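# Carry long cardboard box from desk to far-end shelf

## Task

Pick up the long cardboard box lying on the desk and set it down on a shelf belonging to the final shelving section at the far end of the aisle (either side of the aisle is fine). It must rest directly on the shelf board, not on top of a carton, and no part of it may overhang the shelf's front edge. The robot must not tip over or be left leaning, or the task fails.

## Robot and tools

ROBOT. TidyBot++: a single mobile base (0.54 m long, 0.50 m wide, 0.38 m tall) on four powered casters, with one seven-joint Kinova arm and a two-finger Robotiq gripper. The shoulder sits 0.12 m ahead of the base centre, 0.68 m up. Segments: upper arm 0.42 m, forearm 0.31 m, hand 0.31 m. The arm begins folded, hand pointing down, sticking out up to 0.08 m beyond the base front. Cameras: base_camera (fixed on the base, looking forward and down) and wrist_camera (fisheye, looks along the hand).

FRAMES. Base frame: origin on the floor below the base centre, x forward, y left, z up, metres. hand_pose and hand_target are reported here; the point is the midpoint of the closed finger pads; the hand's z axis runs out along the fingers, and the fingers open along its y axis. Odometry frame: where the base frame was at scene start; base_odometry gives x, y in metres and heading in rad (-3.142 to 3.142, left positive), from wheel counts only, so slip shows as motion. base_tilt is in degrees (forward/right positive); about 1 degree of fixed bias plus noise.

move. One action per call, with optional cameras (list of "base_camera", "wrist_camera", "all"; [] for none) and blocking (true/omitted waits until all motion rests; false returns within about 0.5 s while motion continues). Action parts, which start together:
- base: an object of relative offsets from where the base is now, along its current axes: translate_m (forward +, -2 to 2 m), strafe_m (left +, -2 to 2 m), rotate_rad (counter-clockwise +, -6.3 to 6.3 rad). Not a pose. A base move times out after 14 s.
- joints: absolute angle targets by name: joint_1_rad (unlimited; positive turns the arm clockwise from above, the opposite sense to heading), joint_2_rad (±2.249, shoulder, 0 upright, + leans forward), joint_3_rad (unlimited), joint_4_rad (±2.579, elbow, 0 straight), joint_5_rad (unlimited), joint_6_rad (±2.099, wrist), joint_7_rad (unlimited; hand down, + is counter-clockwise, at 1.57 fingers open left/right), gripper_pos 0 (open, ~85 mm gap) to 1 (closed); gap ≈ 85×(1−gripper_pos) mm. Unlimited joints go the short way; turn in steps under half a turn.
- target: one flat list of seven numbers, an absolute hand pose in the base frame: x, y, z in metres then quaternion qw, qx, qy, qz. Only gripper_pos may accompany it in joints.
- speeds: caps for this action: translate_m/strafe_m 0.05–0.5 m/s (give only one when both are used), rotate_rad 0.1–1.57 rad/s, gripper_pos 0.234–0.993 per s.
- min_time_s: 0.1–8 s, the shortest duration of each arm motion.
A move with no action just reports the state and images.

wait(seconds 0–10, cameras): lets time pass; ends early when motions settle. stop(cameras): brakes everything you commanded. zoom_image(camera, region [x0,y0,x1,y1] pixels, at most 504×504) enlarges part of the newest image. read_manual gives licences only. finished_scene(scene) ends the scene; call nothing after it in that reply. Scene 1 is practice and may be skipped; scene 2's task arrives in its result.

RESULTS. base_status, joint_status, hand_status read "moving", "done", "off_target" (resting short, possibly still pushing), "not_followed" (withheld, e.g. self-collision, with a cause line, or "pose unreachable"), or stops: "contact_stop", "time_out", "torque_fault", "limit_stop_at_motor_heat". An uncommanded stop or refusal cancels the remaining move/wait/finished_scene calls of that reply. on_its_own lists uncommanded behaviour. motor_effort is percent of maximum, with the peak of the last action in brackets. "ARM HIT", MOTOR HOT and OVER-TEMPERATURE FAULT lines are warnings. A base marked "done" may still have stopped short if blocked.

TIPS. To fine-tune a target, add (wanted − read hand_pose) to the last target's x, y, z. To hold still while carrying, resend hand_target, not hand_pose, since a load sags the arm. For joints, correct by adding (wanted − read) to the last command; never command a loaded joint to its current reading. Straight-down hand reaches about 0.94 m high at most, only near the base. Targets low and close in front may miss or drive the arm into the base. The arm doesn't avoid furniture and keeps pushing. A gripper "off_target" means it clamped on something; use slow gripper speed and small targets past first touch, since cartons crush easily. Thinking time lets the scene run on.

AVOID. Dropping the box or releasing it while moving, slamming or shoving furniture, squeezing hard, or yanking on the gripper. Don't drive or turn while the arm is caught above about 0.6 m, swing a stretched arm sideways, or reach far out over nearby furniture from the folded pose: the robot can tip. Back away or retract the arm to right a lean. Long stretched holds heat motors.

Each tool is called after "Call:" by a JSON object that holds its "op" and its "data", one argument or row to a line.

## Session

Call:
{"op": "move", "data": {
  "joints": {"joint_6_rad": 0.5},
  "cameras": ["all"]
}}

Scene clock: 1.97 s.
move: done
base_odometry: x=+0.000 y=+0.000 heading=+0.000
base_tilt: forward=-0.7 right=+0.6
base_status: not commanded
joint_positions: joint_1_rad=+0.018 joint_2_rad=-0.391 joint_3_rad=+3.171 joint_4_rad=-2.539 joint_5_rad=-0.025 joint_6_rad=+0.443 joint_7_rad=+1.523 gripper_pos=+0.000
joint_status: all done
motor_effort: joint_1_rad=+1(2) joint_2_rad=-4(5) joint_3_rad=+0(1) joint_4_rad=+16(17) joint_5_rad=-1(2) joint_6_rad=+10(10) joint_7_rad=-1(1)
hand_pose: x=+0.5302 y=-0.0225 z=+0.8575 quat_wxyz=(-0.008, +0.751, -0.051, +0.658)
hand_target: x=+0.5321 y=-0.0232 z=+0.8751 quat_wxyz=(-0.008, +0.732, -0.050, +0.679)
hand_status: not commanded
pictures: base_camera, wrist_camera
wrist_camera: T_world_to_cam=[[-0.06655, -0.99526, -0.07095, 0.06995], [-0.15078, 0.08032, -0.9853, 0.97951], [0.98632, -0.05488, -0.15541, -0.25352]] pos_world=[0.4024, -0.02297, 0.93067]

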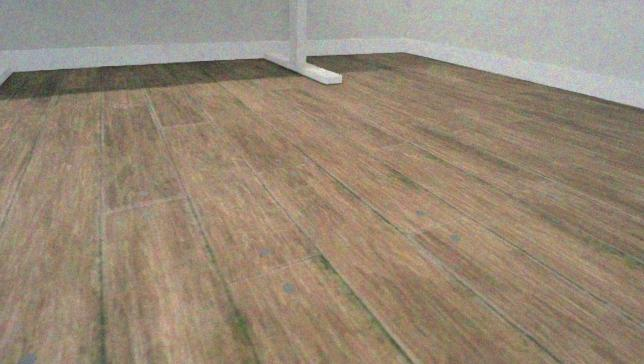

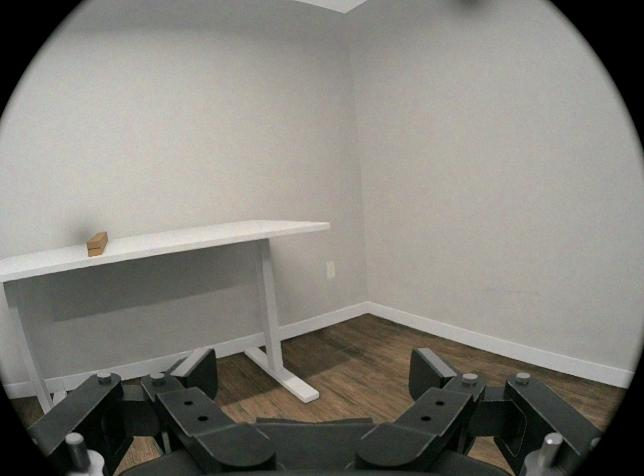

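Call:
{"op": "move", "data": {
  "base": {"rotate_rad": 0.5},
  "cameras": ["all"]
}}

Scene clock: 3.57 s.
move: done
base_odometry: x=+0.000 y=+0.000 heading=+0.499
base_tilt: forward=-0.8 right=+0.5
base_status: done
joint_positions: joint_1_rad=+0.018 joint_2_rad=-0.391 joint_3_rad=+3.171 joint_4_rad=-2.539 joint_5_rad=-0.025 joint_6_rad=+0.443 joint_7_rad=+1.523 gripper_pos=+0.000
joint_status: not commanded
motor_effort: joint_1_rad=+1(2) joint_2_rad=-4(5) joint_3_rad=-1(2) joint_4_rad=+16(17) joint_5_rad=-1(2) joint_6_rad=+9(10) joint_7_rad=-1(1)
hand_pose: x=+0.5302 y=-0.0225 z=+0.8575 quat_wxyz=(-0.008, +0.751, -0.051, +0.658)
hand_target: x=+0.5321 y=-0.0232 z=+0.8751 quat_wxyz=(-0.008, +0.732, -0.050, +0.679)
hand_status: not commanded
pictures: base_camera, wrist_camera
wrist_camera: T_world_to_cam=[[-0.06655, -0.99526, -0.07096, 0.06996], [-0.15068, 0.08033, -0.98531, 0.97958], [0.98634, -0.05488, -0.15531, -0.25361]] pos_world=[0.4024, -0.02297, 0.93077]

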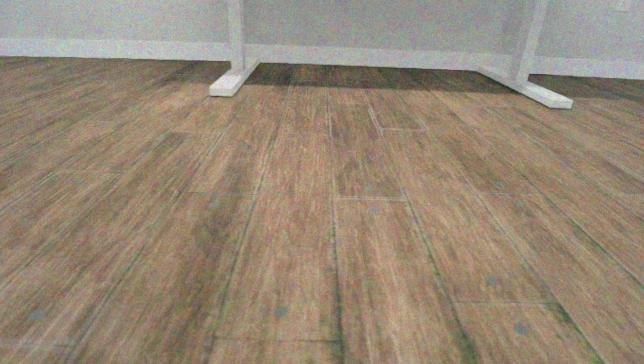

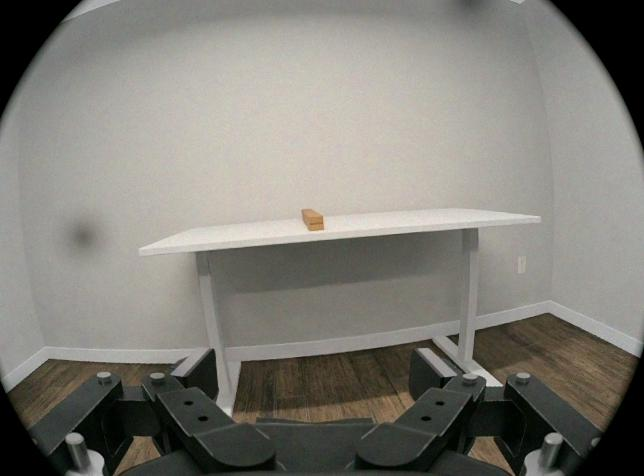

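Call:
{"op": "zoom_image", "data": {
  "camera": "wrist_camera",
  "region": [270, 190, 350, 250]
}}

Scaled by 6.300.

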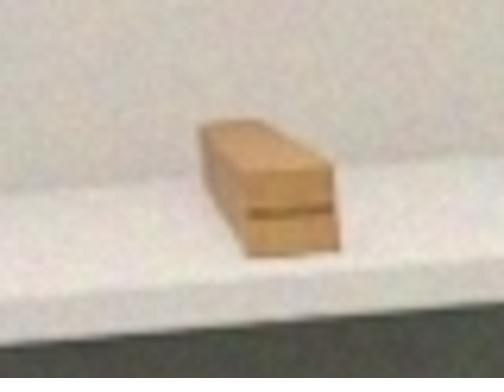

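Call:
{"op": "move", "data": {
  "base": {"rotate_rad": 3.2},
  "cameras": ["all"]
}}

Scene clock: 7.50 s.
move: done
base_odometry: x=+0.000 y=+0.000 heading=-2.585
base_tilt: forward=-0.7 right=+0.6
base_status: done
joint_positions: joint_1_rad=+0.018 joint_2_rad=-0.391 joint_3_rad=+3.171 joint_4_rad=-2.539 joint_5_rad=-0.025 joint_6_rad=+0.443 joint_7_rad=+1.523 gripper_pos=+0.000
joint_status: not commanded
motor_effort: joint_1_rad=+0(2) joint_2_rad=-4(5) joint_3_rad=+0(2) joint_4_rad=+16(17) joint_5_rad=-1(2) joint_6_rad=+9(10) joint_7_rad=-1(1)
hand_pose: x=+0.5302 y=-0.0225 z=+0.8575 quat_wxyz=(-0.008, +0.751, -0.051, +0.658)
hand_target: x=+0.5321 y=-0.0232 z=+0.8751 quat_wxyz=(-0.008, +0.732, -0.050, +0.679)
hand_status: not commanded
pictures: base_camera, wrist_camera
wrist_camera: T_world_to_cam=[[-0.06655, -0.99526, -0.07096, 0.06996], [-0.15068, 0.08033, -0.98531, 0.97958], [0.98634, -0.05488, -0.15531, -0.25361]] pos_world=[0.4024, -0.02297, 0.93077]

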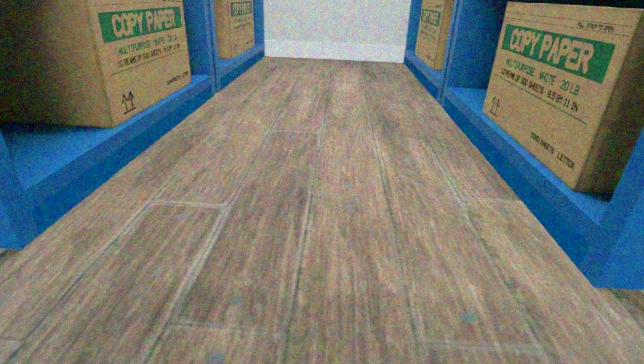

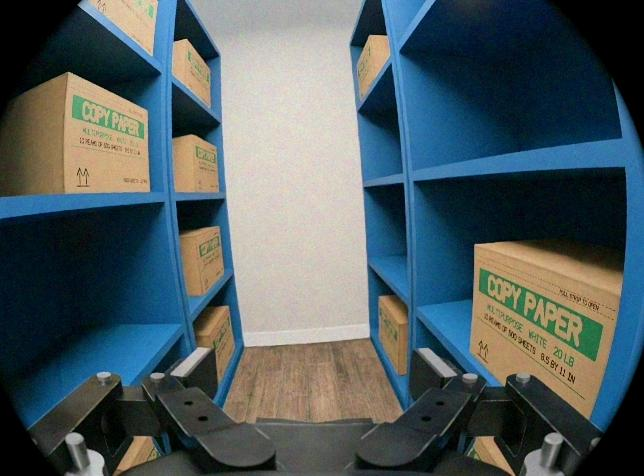

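Call:
{"op": "zoom_image", "data": {
  "camera": "base_camera",
  "region": [190, 20, 470, 130]
}}

Call:
{"op": "zoom_image", "data": {
  "camera": "base_camera",
  "region": [420, 160, 644, 320]
}}

Call:
{"op": "zoom_image", "data": {
  "camera": "base_camera",
  "region": [0, 140, 224, 300]
}}

Scaled by 1.800.

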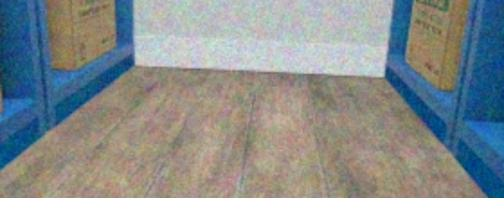

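Scaled by 2.250.

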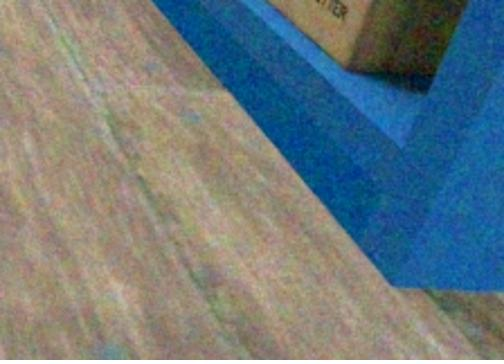

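Scaled by 2.250.

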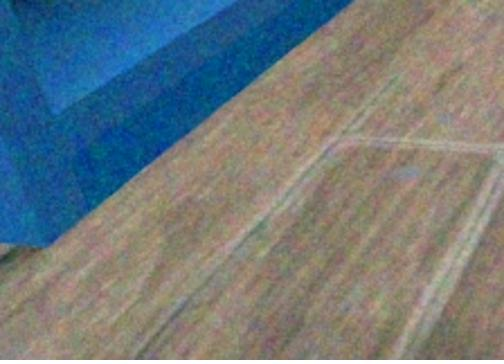

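Call:
{"op": "move", "data": {
  "base": {"translate_m": -0.85, "strafe_m": 0.171, "rotate_rad": 3.115},
  "joints": {"joint_1_rad": 0.0, "joint_2_rad": -0.063, "joint_3_rad": 3.14, "joint_4_rad": -1.138, "joint_5_rad": 0.0, "joint_6_rad": -1.805, "joint_7_rad": 1.57},
  "min_time_s": 2.5,
  "cameras": ["all"]
}}

Scene clock: 12.13 s.
move: done
base_odometry: x=+0.812 y=+0.304 heading=+0.529
base_tilt: forward=-0.7 right=+0.5
base_status: done
joint_positions: joint_1_rad=+0.016 joint_2_rad=-0.074 joint_3_rad=+3.160 joint_4_rad=-1.181 joint_5_rad=-0.025 joint_6_rad=-1.752 joint_7_rad=+1.523 gripper_pos=+0.000
joint_status: all done
motor_effort: joint_1_rad=+0(3) joint_2_rad=-12(16) joint_3_rad=-1(3) joint_4_rad=+14(18) joint_5_rad=-2(2) joint_6_rad=+3(10) joint_7_rad=+0(2)
hand_pose: x=+0.4561 y=-0.0029 z=+0.9430 quat_wxyz=(-0.014, +0.989, -0.037, +0.140)
hand_target: x=+0.4495 y=+0.0019 z=+0.9506 quat_wxyz=(+0.000, +0.991, +0.000, +0.130)
hand_status: not commanded
pictures: base_camera, wrist_camera
wrist_camera: T_world_to_cam=[[-0.0617, -0.99757, -0.0322, 0.05187], [-0.96405, 0.06792, -0.25688, 0.73507], [0.25844, 0.0152, -0.96591, 0.93042]] pos_world=[0.47138, -0.01232, 1.08919]

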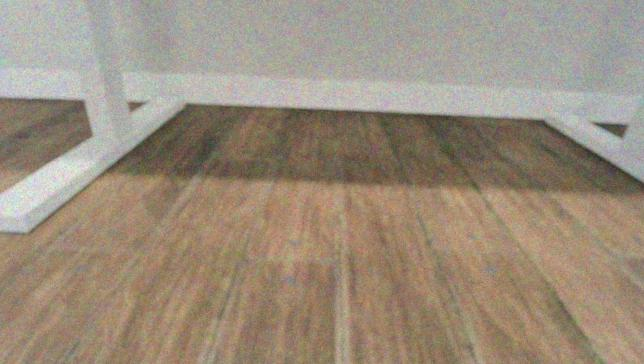

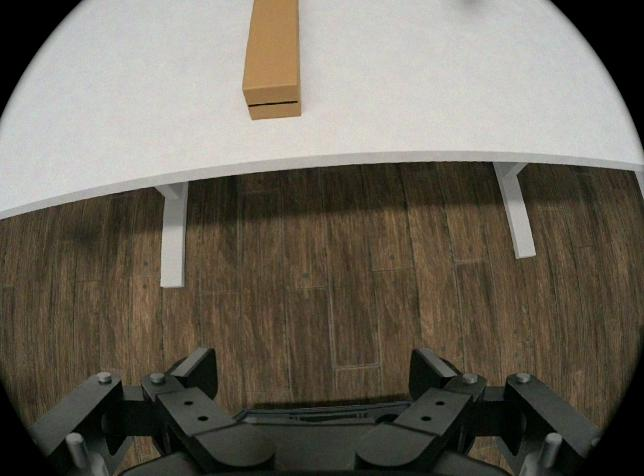

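Call:
{"op": "zoom_image", "data": {
  "camera": "wrist_camera",
  "region": [200, 0, 360, 160]
}}

Call:
{"op": "zoom_image", "data": {
  "camera": "wrist_camera",
  "region": [0, 120, 644, 300]
}}

Scaled by 3.150.

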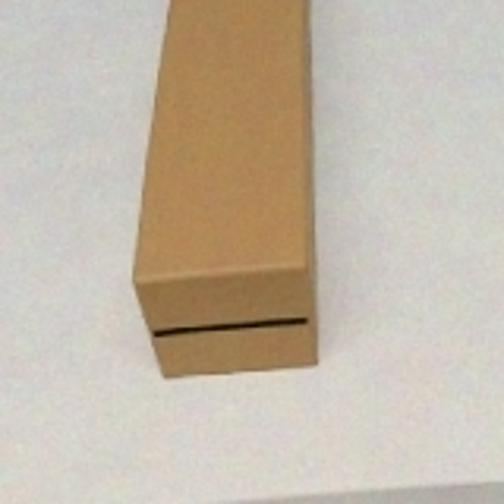

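Region (0, 120, 644, 300) is 644x180 pixels. A region can be at most 504 by 504 pixels.

Call:
{"op": "move", "data": {
  "base": {"translate_m": 0.367, "strafe_m": 0.02},
  "speeds": {"translate_m": 0.25},
  "joints": {"joint_1_rad": 0.0, "joint_2_rad": 0.447, "joint_3_rad": 3.14, "joint_4_rad": -0.557, "joint_5_rad": 0.0, "joint_6_rad": -1.963, "joint_7_rad": 1.628},
  "min_time_s": 2.5,
  "cameras": ["wrist_camera"]
}}

Scene clock: 15.77 s.
move: done
base_odometry: x=+1.119 y=+0.507 heading=+0.530
base_tilt: forward=-0.7 right=+0.6
base_status: done
joint_positions: joint_1_rad=+0.016 joint_2_rad=+0.414 joint_3_rad=+3.160 joint_4_rad=-0.597 joint_5_rad=-0.025 joint_6_rad=-1.910 joint_7_rad=+1.563 gripper_pos=+0.000
joint_status: all done
motor_effort: joint_1_rad=+1(3) joint_2_rad=-27(29) joint_3_rad=-1(3) joint_4_rad=+13(15) joint_5_rad=-1(2) joint_6_rad=+2(5) joint_7_rad=-1(2)
hand_pose: x=+0.6228 y=-0.0059 z=+0.9303 quat_wxyz=(-0.006, +0.994, -0.014, +0.110)
hand_target: x=+0.6201 y=+0.0019 z=+0.9235 quat_wxyz=(+0.002, +0.996, +0.029, +0.087)
hand_status: not commanded
wrist_camera: T_world_to_cam=[[-0.01956, -0.99975, -0.01111, 0.01285], [-0.97997, 0.02137, -0.19798, 0.84752], [0.19817, 0.00701, -0.98014, 0.92577]] pos_world=[0.64734, -0.01176, 1.07532]

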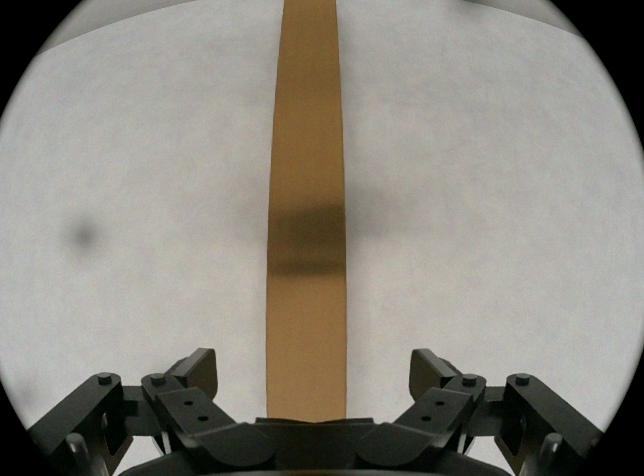

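Call:
{"op": "move", "data": {
  "base": {"strafe_m": 0.0045},
  "speeds": {"strafe_m": 0.05},
  "joints": {"joint_2_rad": 0.303, "joint_4_rad": -1.028, "joint_6_rad": -1.572},
  "min_time_s": 2.5,
  "cameras": ["wrist_camera"]
}}

Scene clock: 18.73 s.
move: done
base_odometry: x=+1.117 y=+0.510 heading=+0.530
base_tilt: forward=-0.7 right=+0.6
base_status: done
joint_positions: joint_1_rad=+0.013 joint_2_rad=+0.341 joint_3_rad=+3.160 joint_4_rad=-1.003 joint_5_rad=-0.025 joint_6_rad=-1.625 joint_7_rad=+1.563 gripper_pos=+0.000
joint_status: all done
motor_effort: joint_1_rad=+1(4) joint_2_rad=-26(29) joint_3_rad=-1(2) joint_4_rad=+14(16) joint_5_rad=-1(2) joint_6_rad=+2(3) joint_7_rad=-1(1)
hand_pose: x=+0.6196 y=-0.0052 z=+0.8423 quat_wxyz=(-0.008, +0.996, -0.017, +0.086)
hand_target: x=+0.6235 y=+0.0020 z=+0.8556 quat_wxyz=(+0.003, +0.992, +0.029, +0.119)
hand_status: not commanded
wrist_camera: T_world_to_cam=[[-0.02474, -0.99957, -0.0155, 0.01944], [-0.9882, 0.02679, -0.15078, 0.79235], [0.15113, 0.01159, -0.98845, 0.87641]] pos_world=[0.65103, -0.01196, 0.98605]

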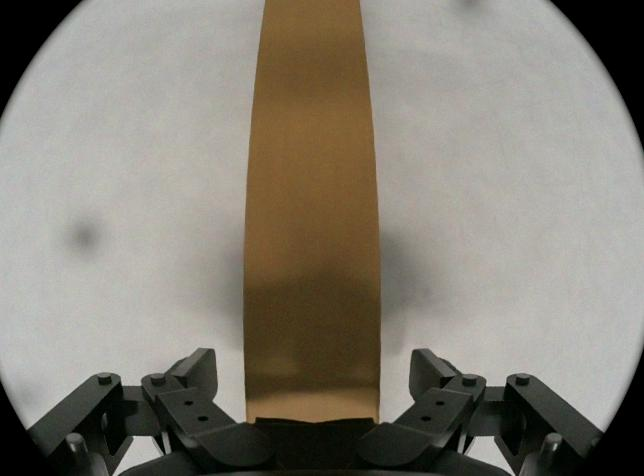

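Call:
{"op": "move", "data": {
  "joints": {"gripper_pos": 0.452},
  "speeds": {"gripper_pos": 0.3},
  "cameras": ["wrist_camera"]
}}

Scene clock: 21.10 s.
move: done
base_odometry: x=+1.117 y=+0.510 heading=+0.530
base_tilt: forward=-0.7 right=+0.6
base_status: not commanded
joint_positions: joint_1_rad=+0.013 joint_2_rad=+0.340 joint_3_rad=+3.160 joint_4_rad=-1.004 joint_5_rad=-0.025 joint_6_rad=-1.624 joint_7_rad=+1.563 gripper_pos=+0.449
joint_status: all done
motor_effort: joint_1_rad=+2(2) joint_2_rad=-27(27) joint_3_rad=-1(1) joint_4_rad=+14(15) joint_5_rad=-1(2) joint_6_rad=+2(2) joint_7_rad=-1(1)
hand_pose: x=+0.6197 y=-0.0052 z=+0.8427 quat_wxyz=(-0.008, +0.996, -0.017, +0.087)
hand_target: x=+0.6235 y=+0.0020 z=+0.8556 quat_wxyz=(+0.003, +0.992, +0.029, +0.119)
hand_status: not commanded
wrist_camera: T_world_to_cam=[[-0.02471, -0.99957, -0.01555, 0.01947], [-0.98793, 0.02679, -0.15258, 0.79391], [0.15293, 0.01159, -0.98817, 0.87537]] pos_world=[0.65093, -0.01196, 0.98645]

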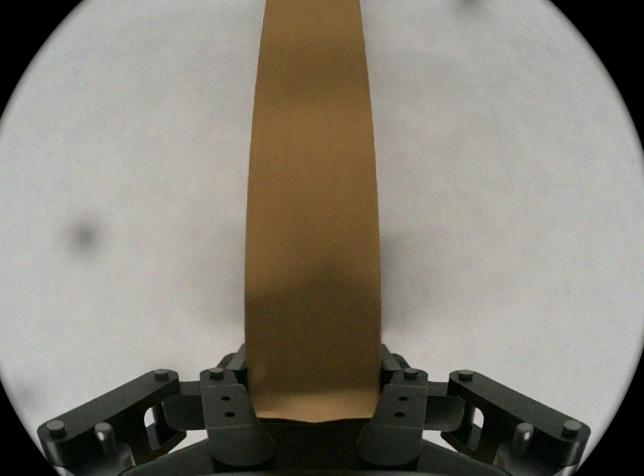

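Call:
{"op": "move", "data": {
  "joints": {"joint_2_rad": 0.42, "joint_4_rad": -0.60, "joint_6_rad": -1.94},
  "min_time_s": 2
}}

Call:
{"op": "move", "data": {
  "base": {"translate_m": -0.75},
  "speeds": {"translate_m": 0.4},
  "cameras": ["wrist_camera"]
}}

Scene clock: 24.47 s.
move: done
base_odometry: x=+1.117 y=+0.510 heading=+0.530
base_tilt: forward=-0.7 right=+0.5
base_status: not commanded
joint_positions: joint_1_rad=+0.013 joint_2_rad=+0.385 joint_3_rad=+3.160 joint_4_rad=-0.644 joint_5_rad=-0.025 joint_6_rad=-1.887 joint_7_rad=+1.563 gripper_pos=+0.449
joint_status: all done
motor_effort: joint_1_rad=+1(2) joint_2_rad=-27(29) joint_3_rad=-1(1) joint_4_rad=+14(16) joint_5_rad=-1(2) joint_6_rad=+2(4) joint_7_rad=-1(1)
hand_pose: x=+0.6162 y=-0.0046 z=+0.9307 quat_wxyz=(-0.007, +0.993, -0.013, +0.113)
hand_target: x=+0.6146 y=+0.0019 z=+0.9244 quat_wxyz=(+0.002, +0.995, +0.029, +0.091)
hand_status: not commanded
pictures: none

Scene clock: 27.33 s.
move: done
base_odometry: x=+0.469 y=+0.131 heading=+0.530
base_tilt: forward=-0.7 right=+0.6
base_status: done
joint_positions: joint_1_rad=+0.013 joint_2_rad=+0.399 joint_3_rad=+3.160 joint_4_rad=-0.642 joint_5_rad=-0.025 joint_6_rad=-1.894 joint_7_rad=+1.564 gripper_pos=+0.449
joint_status: not commanded
motor_effort: joint_1_rad=+2(2) joint_2_rad=-27(31) joint_3_rad=-1(2) joint_4_rad=+13(14) joint_5_rad=-1(2) joint_6_rad=+2(3) joint_7_rad=-1(1)
hand_pose: x=+0.6178 y=-0.0042 z=+0.9236 quat_wxyz=(-0.007, +0.995, -0.013, +0.103)
hand_target: x=+0.6146 y=+0.0019 z=+0.9244 quat_wxyz=(+0.002, +0.995, +0.029, +0.091)
hand_status: not commanded
wrist_camera: T_world_to_cam=[[-0.01639, -0.9998, -0.01175, 0.01306], [-0.98273, 0.01828, -0.18416, 0.83015], [0.18434, 0.00853, -0.98283, 0.93129]] pos_world=[0.64436, -0.01006, 1.06833]

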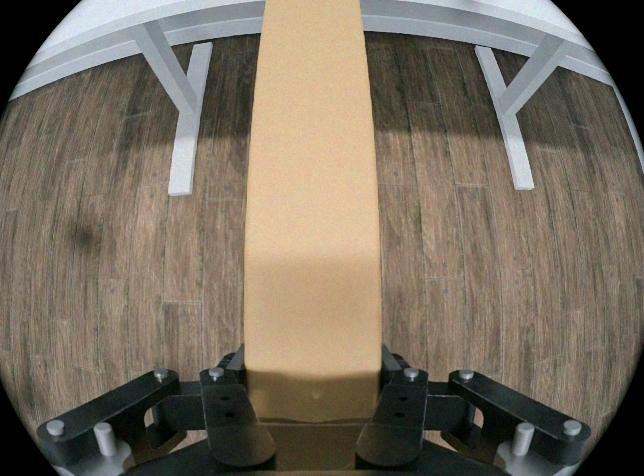

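Call:
{"op": "move", "data": {
  "base": {"rotate_rad": 1.576},
  "speeds": {"rotate_rad": 0.8},
  "joints": {"joint_2_rad": -0.16, "joint_4_rad": -2.275, "joint_5_rad": -0.25, "joint_6_rad": -0.98, "joint_7_rad": 3.285},
  "min_time_s": 2.5,
  "cameras": ["all"]
}}

Scene clock: 30.73 s.
move: done
base_odometry: x=+0.469 y=+0.131 heading=+2.105
base_tilt: forward=-0.7 right=+0.6
base_status: done
joint_positions: joint_1_rad=+0.009 joint_2_rad=-0.134 joint_3_rad=+3.159 joint_4_rad=-2.252 joint_5_rad=-0.201 joint_6_rad=-1.031 joint_7_rad=+3.219 gripper_pos=+0.449
joint_status: all done
motor_effort: joint_1_rad=+0(3) joint_2_rad=-8(30) joint_3_rad=+0(3) joint_4_rad=+12(15) joint_5_rad=-3(3) joint_6_rad=+0(3) joint_7_rad=-1(2)
hand_pose: x=+0.3334 y=+0.0492 z=+0.6287 quat_wxyz=(-0.061, +0.723, +0.686, +0.062)
hand_target: x=+0.3395 y=+0.0656 z=+0.6304 quat_wxyz=(-0.051, +0.699, +0.707, +0.094)
hand_status: not commanded
pictures: base_camera, wrist_camera
wrist_camera: T_world_to_cam=[[0.99899, -0.04498, 0.00094, -0.3352], [-0.04431, -0.9873, -0.15259, 0.21221], [0.00779, 0.15239, -0.98829, 0.74858]] pos_world=[0.33843, 0.08036, 0.77251]

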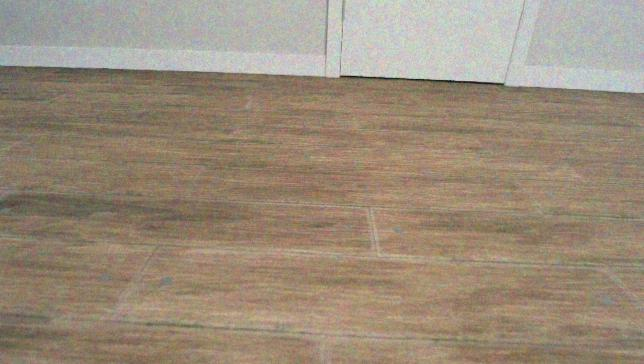

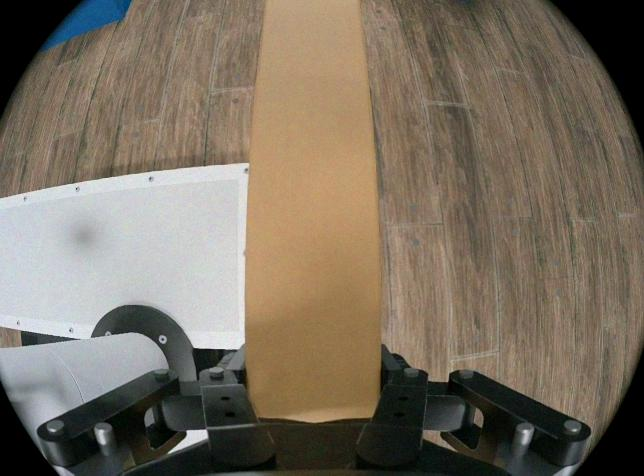

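Call:
{"op": "move", "data": {
  "base": {"translate_m": 0.037, "strafe_m": 1.2},
  "speeds": {"strafe_m": 0.4},
  "cameras": ["all"]
}}

Scene clock: 35.00 s.
move: done
base_odometry: x=-0.583 y=-0.448 heading=+2.105
base_tilt: forward=-0.7 right=+0.6
base_status: done
joint_positions: joint_1_rad=+0.009 joint_2_rad=-0.134 joint_3_rad=+3.158 joint_4_rad=-2.252 joint_5_rad=-0.206 joint_6_rad=-1.029 joint_7_rad=+3.220 gripper_pos=+0.449
joint_status: not commanded
motor_effort: joint_1_rad=+1(2) joint_2_rad=-8(9) joint_3_rad=-1(2) joint_4_rad=+12(13) joint_5_rad=-3(3) joint_6_rad=+0(1) joint_7_rad=-1(1)
hand_pose: x=+0.3342 y=+0.0507 z=+0.6289 quat_wxyz=(-0.062, +0.723, +0.685, +0.064)
hand_target: x=+0.3395 y=+0.0656 z=+0.6304 quat_wxyz=(-0.051, +0.699, +0.707, +0.094)
hand_status: not commanded
pictures: base_camera, wrist_camera
wrist_camera: T_world_to_cam=[[0.99892, -0.04637, 0.00316, -0.33725], [-0.0453, -0.98657, -0.15692, 0.2167], [0.0104, 0.1566, -0.98761, 0.7471]] pos_world=[0.33893, 0.08115, 0.77291]

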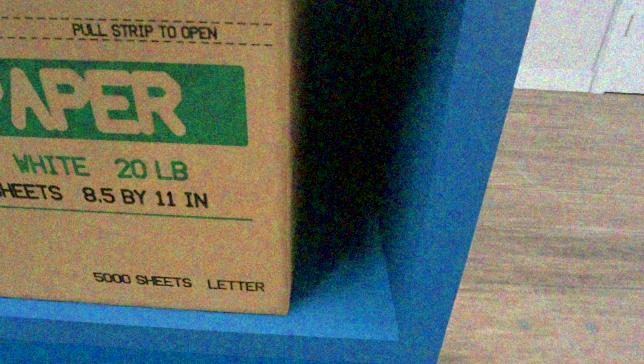

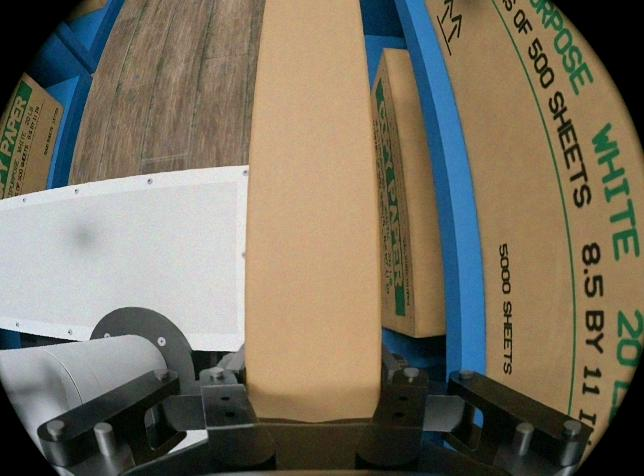

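Call:
{"op": "move", "data": {
  "base": {"strafe_m": 1.2},
  "speeds": {"strafe_m": 0.4},
  "cameras": ["all"]
}}

Scene clock: 39.33 s.
move: done
base_odometry: x=-1.616 y=-1.059 heading=+2.105
base_tilt: forward=-0.8 right=+0.5
base_status: done
joint_positions: joint_1_rad=+0.009 joint_2_rad=-0.134 joint_3_rad=+3.158 joint_4_rad=-2.252 joint_5_rad=-0.208 joint_6_rad=-1.028 joint_7_rad=+3.220 gripper_pos=+0.449
joint_status: not commanded
motor_effort: joint_1_rad=+0(2) joint_2_rad=-8(9) joint_3_rad=+0(2) joint_4_rad=+11(13) joint_5_rad=-2(4) joint_6_rad=+0(1) joint_7_rad=-1(1)
hand_pose: x=+0.3343 y=+0.0512 z=+0.6290 quat_wxyz=(-0.062, +0.723, +0.685, +0.065)
hand_target: x=+0.3395 y=+0.0656 z=+0.6304 quat_wxyz=(-0.051, +0.699, +0.707, +0.094)
hand_status: not commanded
pictures: base_camera, wrist_camera
wrist_camera: T_world_to_cam=[[0.99889, -0.04698, 0.00371, -0.3377], [-0.0458, -0.98632, -0.15835, 0.21829], [0.0111, 0.15801, -0.98738, 0.74672]] pos_world=[0.33903, 0.08145, 0.77311]

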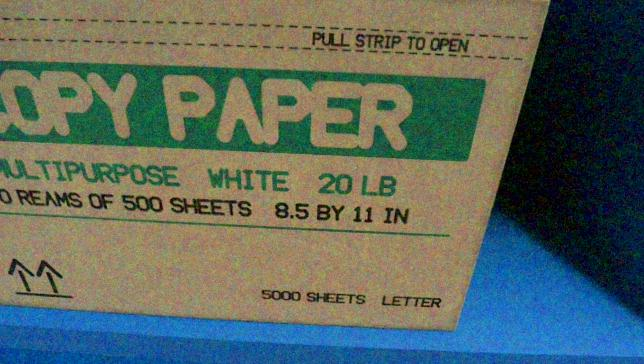

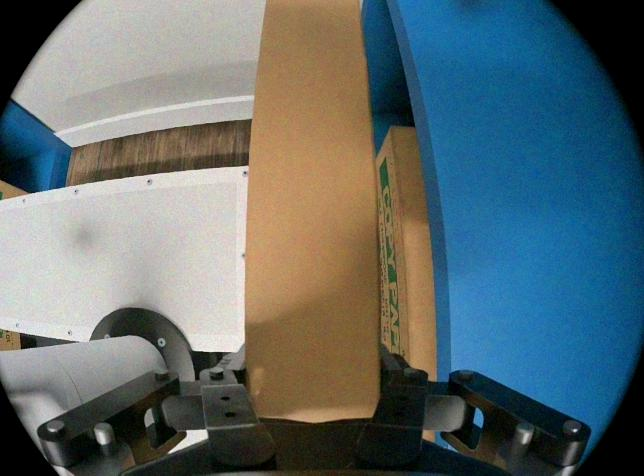

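Call:
{"op": "zoom_image", "data": {
  "camera": "wrist_camera",
  "region": [360, 0, 520, 160]
}}

Call:
{"op": "zoom_image", "data": {
  "camera": "wrist_camera",
  "region": [370, 220, 510, 360]
}}

Scaled by 3.150.

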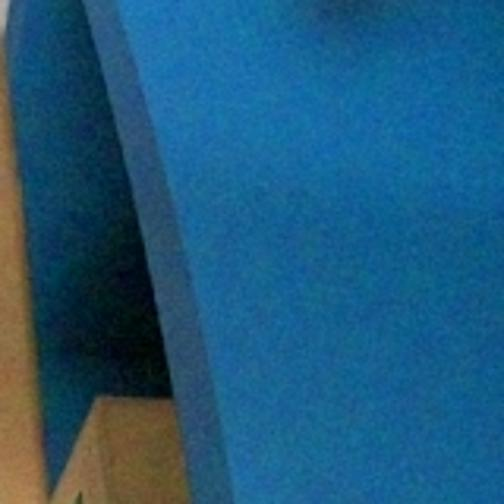

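Scaled by 3.600.

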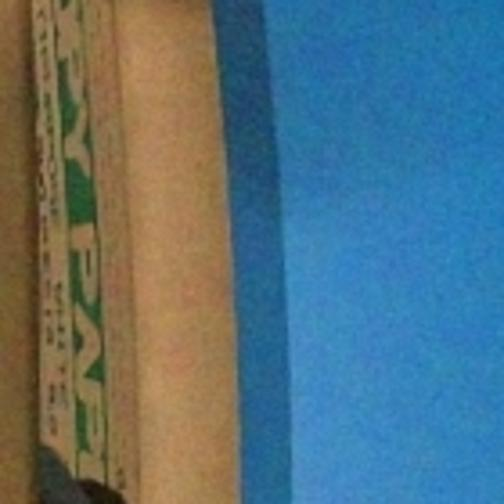

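Call:
{"op": "zoom_image", "data": {
  "camera": "base_camera",
  "region": [0, 264, 320, 364]
}}

Call:
{"op": "zoom_image", "data": {
  "camera": "base_camera",
  "region": [324, 264, 644, 364]
}}

Scaled by 1.575.

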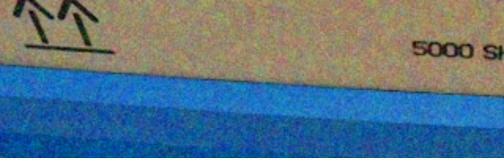

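Scaled by 1.575.

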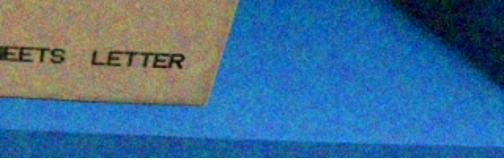

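Call:
{"op": "move", "data": {
  "base": {"translate_m": -0.05},
  "speeds": {"translate_m": 0.15},
  "joints": {"joint_1_rad": 0.0, "joint_2_rad": 0.185, "joint_3_rad": 3.14, "joint_4_rad": -2.1, "joint_5_rad": -0.30, "joint_6_rad": -0.73, "joint_7_rad": 3.385},
  "min_time_s": 2,
  "cameras": ["all"]
}}

Scene clock: 43.43 s.
move: done
base_odometry: x=-1.590 y=-1.103 heading=+2.105
base_tilt: forward=-0.7 right=+0.6
base_status: done
joint_positions: joint_1_rad=+0.009 joint_2_rad=+0.161 joint_3_rad=+3.158 joint_4_rad=-2.139 joint_5_rad=-0.251 joint_6_rad=-0.780 joint_7_rad=+3.320 gripper_pos=+0.449
joint_status: all done
motor_effort: joint_1_rad=+0(2) joint_2_rad=-17(18) joint_3_rad=-1(2) joint_4_rad=+11(16) joint_5_rad=-2(4) joint_6_rad=+0(3) joint_7_rad=-1(2)
hand_pose: x=+0.4460 y=+0.0473 z=+0.5819 quat_wxyz=(-0.033, +0.711, +0.697, +0.089)
hand_target: x=+0.4793 y=+0.0633 z=+0.5878 quat_wxyz=(-0.017, +0.690, +0.713, +0.123)
hand_status: not commanded
pictures: base_camera, wrist_camera
wrist_camera: T_world_to_cam=[[0.99656, -0.01903, 0.08071, -0.49428], [-0.00671, -0.98861, -0.15034, 0.19018], [0.08265, 0.14928, -0.98533, 0.66689]] pos_world=[0.43873, 0.07905, 0.72559]

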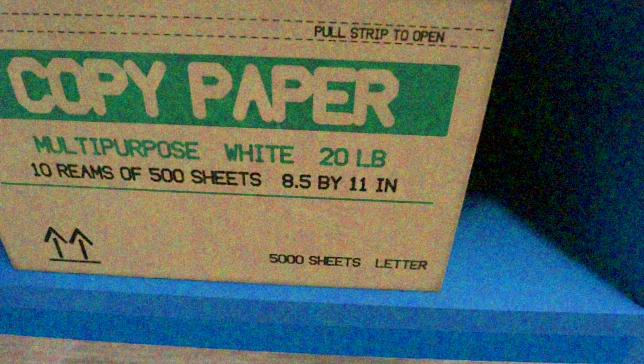

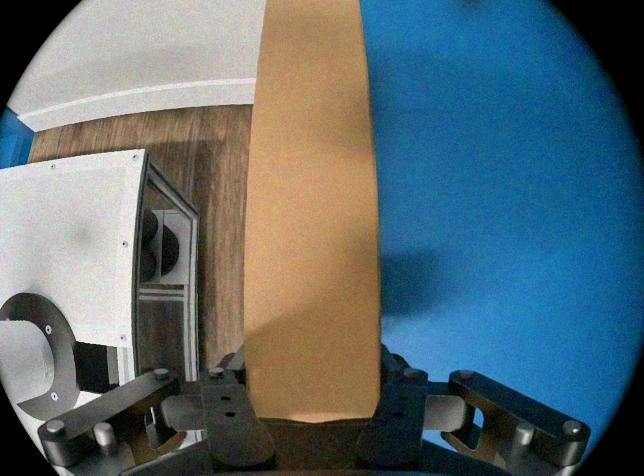

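Call:
{"op": "move", "data": {
  "joints": {"joint_2_rad": 0.403, "joint_4_rad": -1.808, "joint_5_rad": -0.19, "joint_6_rad": -0.896},
  "min_time_s": 2.5,
  "cameras": ["wrist_camera"]
}}

Scene clock: 46.57 s.
move: done
base_odometry: x=-1.590 y=-1.103 heading=+2.105
base_tilt: forward=-0.7 right=+0.6
base_status: not commanded
joint_positions: joint_1_rad=+0.009 joint_2_rad=+0.370 joint_3_rad=+3.158 joint_4_rad=-1.849 joint_5_rad=-0.237 joint_6_rad=-0.845 joint_7_rad=+3.320 gripper_pos=+0.449
joint_status: all done
motor_effort: joint_1_rad=+1(2) joint_2_rad=-25(25) joint_3_rad=-2(2) joint_4_rad=+12(13) joint_5_rad=-2(3) joint_6_rad=+1(2) joint_7_rad=+0(1)
hand_pose: x=+0.5513 y=+0.0451 z=+0.5788 quat_wxyz=(-0.026, +0.702, +0.705, +0.093)
hand_target: x=+0.5495 y=+0.0479 z=+0.5736 quat_wxyz=(-0.033, +0.658, +0.749, +0.070)
hand_status: not commanded
wrist_camera: T_world_to_cam=[[0.99513, 0.00342, 0.09854, -0.60952], [0.01785, -0.98913, -0.14597, 0.17214], [0.09697, 0.14701, -0.98437, 0.64699]] pos_world=[0.54074, 0.07723, 0.72206]

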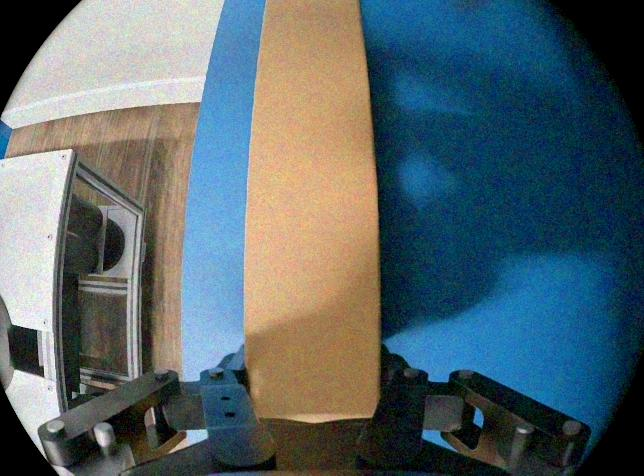

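Call:
{"op": "move", "data": {
  "joints": {"joint_2_rad": 0.427},
  "min_time_s": 0.8
}}

Call:
{"op": "move", "data": {
  "joints": {"joint_2_rad": 0.442},
  "min_time_s": 0.8
}}

Call:
{"op": "move", "data": {
  "joints": {"joint_2_rad": 0.455},
  "min_time_s": 0.8,
  "cameras": ["wrist_camera"]
}}

Scene clock: 48.03 s.
move: done
base_odometry: x=-1.590 y=-1.103 heading=+2.105
base_tilt: forward=-0.7 right=+0.6
base_status: not commanded
joint_positions: joint_1_rad=+0.009 joint_2_rad=+0.393 joint_3_rad=+3.158 joint_4_rad=-1.849 joint_5_rad=-0.237 joint_6_rad=-0.846 joint_7_rad=+3.320 gripper_pos=+0.449
joint_status: all done
motor_effort: joint_1_rad=+1(2) joint_2_rad=-25(26) joint_3_rad=-1(2) joint_4_rad=+11(12) joint_5_rad=-2(3) joint_6_rad=+0(1) joint_7_rad=-1(1)
hand_pose: x=+0.5487 y=+0.0451 z=+0.5691 quat_wxyz=(-0.034, +0.703, +0.705, +0.085)
hand_target: x=+0.5467 y=+0.0479 z=+0.5633 quat_wxyz=(-0.042, +0.659, +0.748, +0.062)
hand_status: not commanded
pictures: none

Scene clock: 49.13 s.
move: done
base_odometry: x=-1.590 y=-1.103 heading=+2.105
base_tilt: forward=-0.7 right=+0.6
base_status: not commanded
joint_positions: joint_1_rad=+0.009 joint_2_rad=+0.402 joint_3_rad=+3.158 joint_4_rad=-1.847 joint_5_rad=-0.237 joint_6_rad=-0.848 joint_7_rad=+3.320 gripper_pos=+0.449
joint_status: all done
motor_effort: joint_1_rad=+0(2) joint_2_rad=-24(25) joint_3_rad=-1(2) joint_4_rad=+11(12) joint_5_rad=-2(3) joint_6_rad=+1(1) joint_7_rad=-1(1)
hand_pose: x=+0.5479 y=+0.0452 z=+0.5657 quat_wxyz=(-0.038, +0.704, +0.705, +0.082)
hand_target: x=+0.5449 y=+0.0479 z=+0.5569 quat_wxyz=(-0.048, +0.660, +0.748, +0.057)
hand_status: not commanded
pictures: none

Scene clock: 50.20 s.
move: done
base_odometry: x=-1.590 y=-1.103 heading=+2.105
base_tilt: forward=-0.7 right=+0.6
base_status: not commanded
joint_positions: joint_1_rad=+0.009 joint_2_rad=+0.404 joint_3_rad=+3.158 joint_4_rad=-1.844 joint_5_rad=-0.237 joint_6_rad=-0.852 joint_7_rad=+3.320 gripper_pos=+0.449
joint_status: all done
motor_effort: joint_1_rad=+0(2) joint_2_rad=-23(25) joint_3_rad=-2(2) joint_4_rad=+11(11) joint_5_rad=-2(3) joint_6_rad=+1(1) joint_7_rad=+0(1)
hand_pose: x=+0.5481 y=+0.0453 z=+0.5655 quat_wxyz=(-0.039, +0.703, +0.705, +0.081)
hand_target: x=+0.5432 y=+0.0479 z=+0.5513 quat_wxyz=(-0.052, +0.660, +0.748, +0.053)
hand_status: not commanded
wrist_camera: T_world_to_cam=[[0.99795, 0.00484, 0.06377, -0.58704], [0.01421, -0.98899, -0.14729, 0.17313], [0.06235, 0.14789, -0.98704, 0.65469]] pos_world=[0.54256, 0.07724, 0.70914]

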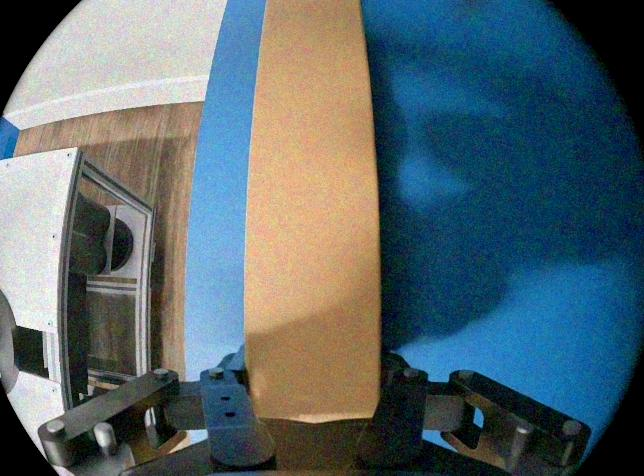

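Call:
{"op": "move", "data": {
  "joints": {"joint_2_rad": 0.436},
  "min_time_s": 0.5
}}

Call:
{"op": "move", "data": {
  "joints": {"gripper_pos": 0.0},
  "speeds": {"gripper_pos": 0.234},
  "cameras": ["wrist_camera"]
}}

Scene clock: 51.10 s.
move: done
base_odometry: x=-1.590 y=-1.103 heading=+2.105
base_tilt: forward=-0.7 right=+0.6
base_status: not commanded
joint_positions: joint_1_rad=+0.009 joint_2_rad=+0.404 joint_3_rad=+3.158 joint_4_rad=-1.844 joint_5_rad=-0.237 joint_6_rad=-0.852 joint_7_rad=+3.320 gripper_pos=+0.449
joint_status: all done
motor_effort: joint_1_rad=-1(1) joint_2_rad=-23(23) joint_3_rad=-2(2) joint_4_rad=+10(11) joint_5_rad=-3(3) joint_6_rad=+1(2) joint_7_rad=+0(1)
hand_pose: x=+0.5481 y=+0.0453 z=+0.5655 quat_wxyz=(-0.039, +0.703, +0.705, +0.081)
hand_target: x=+0.5456 y=+0.0479 z=+0.5594 quat_wxyz=(-0.045, +0.659, +0.748, +0.059)
hand_status: not commanded
pictures: none

Scene clock: 53.60 s.
move: done
base_odometry: x=-1.590 y=-1.103 heading=+2.105
base_tilt: forward=-0.7 right=+0.6
base_status: not commanded
joint_positions: joint_1_rad=+0.009 joint_2_rad=+0.407 joint_3_rad=+3.158 joint_4_rad=-1.844 joint_5_rad=-0.237 joint_6_rad=-0.852 joint_7_rad=+3.322 gripper_pos=+0.000
joint_status: all done
motor_effort: joint_1_rad=+1(2) joint_2_rad=-25(26) joint_3_rad=-2(2) joint_4_rad=+11(12) joint_5_rad=-2(3) joint_6_rad=+0(1) joint_7_rad=-1(1)
hand_pose: x=+0.5477 y=+0.0453 z=+0.5641 quat_wxyz=(-0.040, +0.703, +0.706, +0.080)
hand_target: x=+0.5456 y=+0.0479 z=+0.5594 quat_wxyz=(-0.045, +0.659, +0.748, +0.059)
hand_status: not commanded
wrist_camera: T_world_to_cam=[[0.99813, 0.00628, 0.06084, -0.58509], [0.0152, -0.98899, -0.14724, 0.17235], [0.05925, 0.14788, -0.98723, 0.65512]] pos_world=[0.54256, 0.07724, 0.70773]

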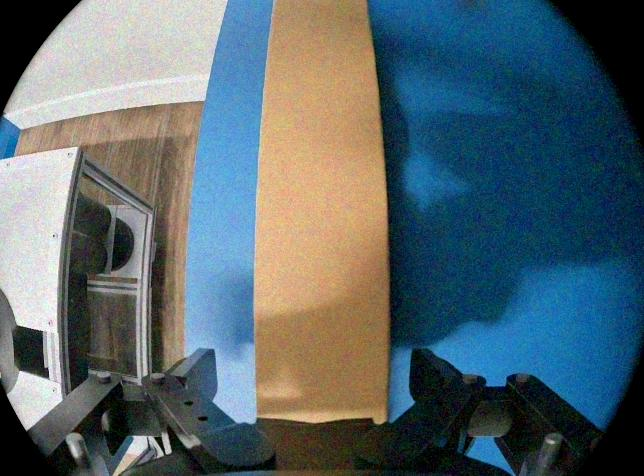

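Call:
{"op": "move", "data": {
  "joints": {"joint_5_rad": -0.86, "joint_6_rad": -1.07, "joint_7_rad": 3.67},
  "min_time_s": 1.5,
  "cameras": ["wrist_camera"]
}}

Scene clock: 55.83 s.
move: done
base_odometry: x=-1.590 y=-1.103 heading=+2.105
base_tilt: forward=-0.7 right=+0.6
base_status: not commanded
joint_positions: joint_1_rad=+0.009 joint_2_rad=+0.407 joint_3_rad=+3.158 joint_4_rad=-1.844 joint_5_rad=-0.811 joint_6_rad=-1.018 joint_7_rad=+3.605 gripper_pos=+0.000
joint_status: all done
motor_effort: joint_1_rad=+1(2) joint_2_rad=-25(25) joint_3_rad=-2(2) joint_4_rad=+11(12) joint_5_rad=-6(6) joint_6_rad=-3(3) joint_7_rad=-1(2)
hand_pose: x=+0.5474 y=+0.1826 z=+0.6246 quat_wxyz=(-0.214, +0.685, +0.653, +0.243)
hand_target: x=+0.5481 y=+0.2088 z=+0.6351 quat_wxyz=(-0.241, +0.651, +0.671, +0.262)
hand_status: not commanded
wrist_camera: T_world_to_cam=[[0.99814, -0.0514, 0.03264, -0.56107], [-0.02191, -0.80334, -0.59511, 0.58329], [0.05681, 0.5933, -0.80298, 0.49958]] pos_world=[0.54443, 0.14334, 0.76659]

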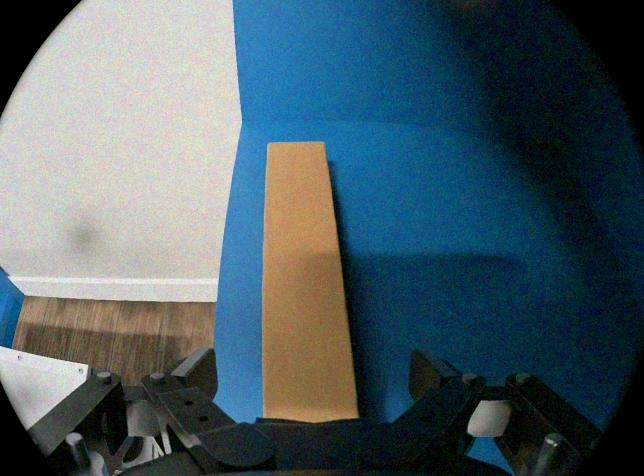

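Call:
{"op": "move", "data": {
  "joints": {"joint_2_rad": 0.10, "joint_4_rad": -2.17},
  "min_time_s": 1.8,
  "cameras": ["wrist_camera"]
}}

Scene clock: 58.00 s.
move: done
base_odometry: x=-1.590 y=-1.103 heading=+2.105
base_tilt: forward=-0.7 right=+0.5
base_status: not commanded
joint_positions: joint_1_rad=+0.009 joint_2_rad=+0.125 joint_3_rad=+3.158 joint_4_rad=-2.148 joint_5_rad=-0.811 joint_6_rad=-1.021 joint_7_rad=+3.605 gripper_pos=+0.000
joint_status: all done
motor_effort: joint_1_rad=+1(2) joint_2_rad=-16(26) joint_3_rad=-1(2) joint_4_rad=+11(12) joint_5_rad=-5(6) joint_6_rad=-2(3) joint_7_rad=-1(1)
hand_pose: x=+0.4229 y=+0.1861 z=+0.6514 quat_wxyz=(-0.224, +0.687, +0.649, +0.237)
hand_target: x=+0.4012 y=+0.2086 z=+0.6658 quat_wxyz=(-0.250, +0.654, +0.668, +0.253)
hand_status: not commanded
wrist_camera: T_world_to_cam=[[0.99863, -0.05167, 0.00808, -0.42172], [-0.03649, -0.79904, -0.60018, 0.60792], [0.03746, 0.59906, -0.79983, 0.53103]] pos_world=[0.42343, 0.14584, 0.793]

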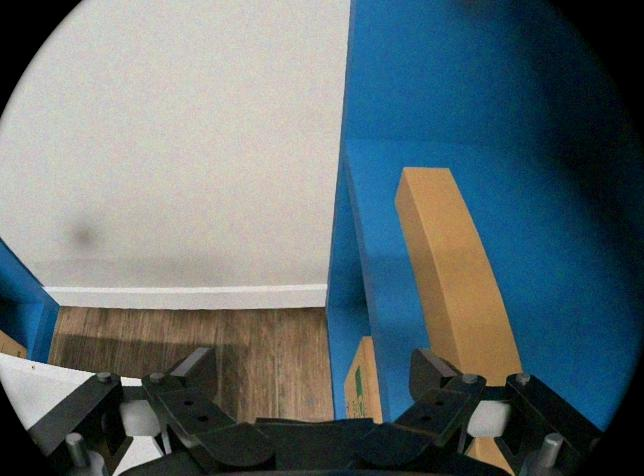

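Call:
{"op": "finished_scene", "data": {
  "scene": 2
}}

The scene is finished: the task was done.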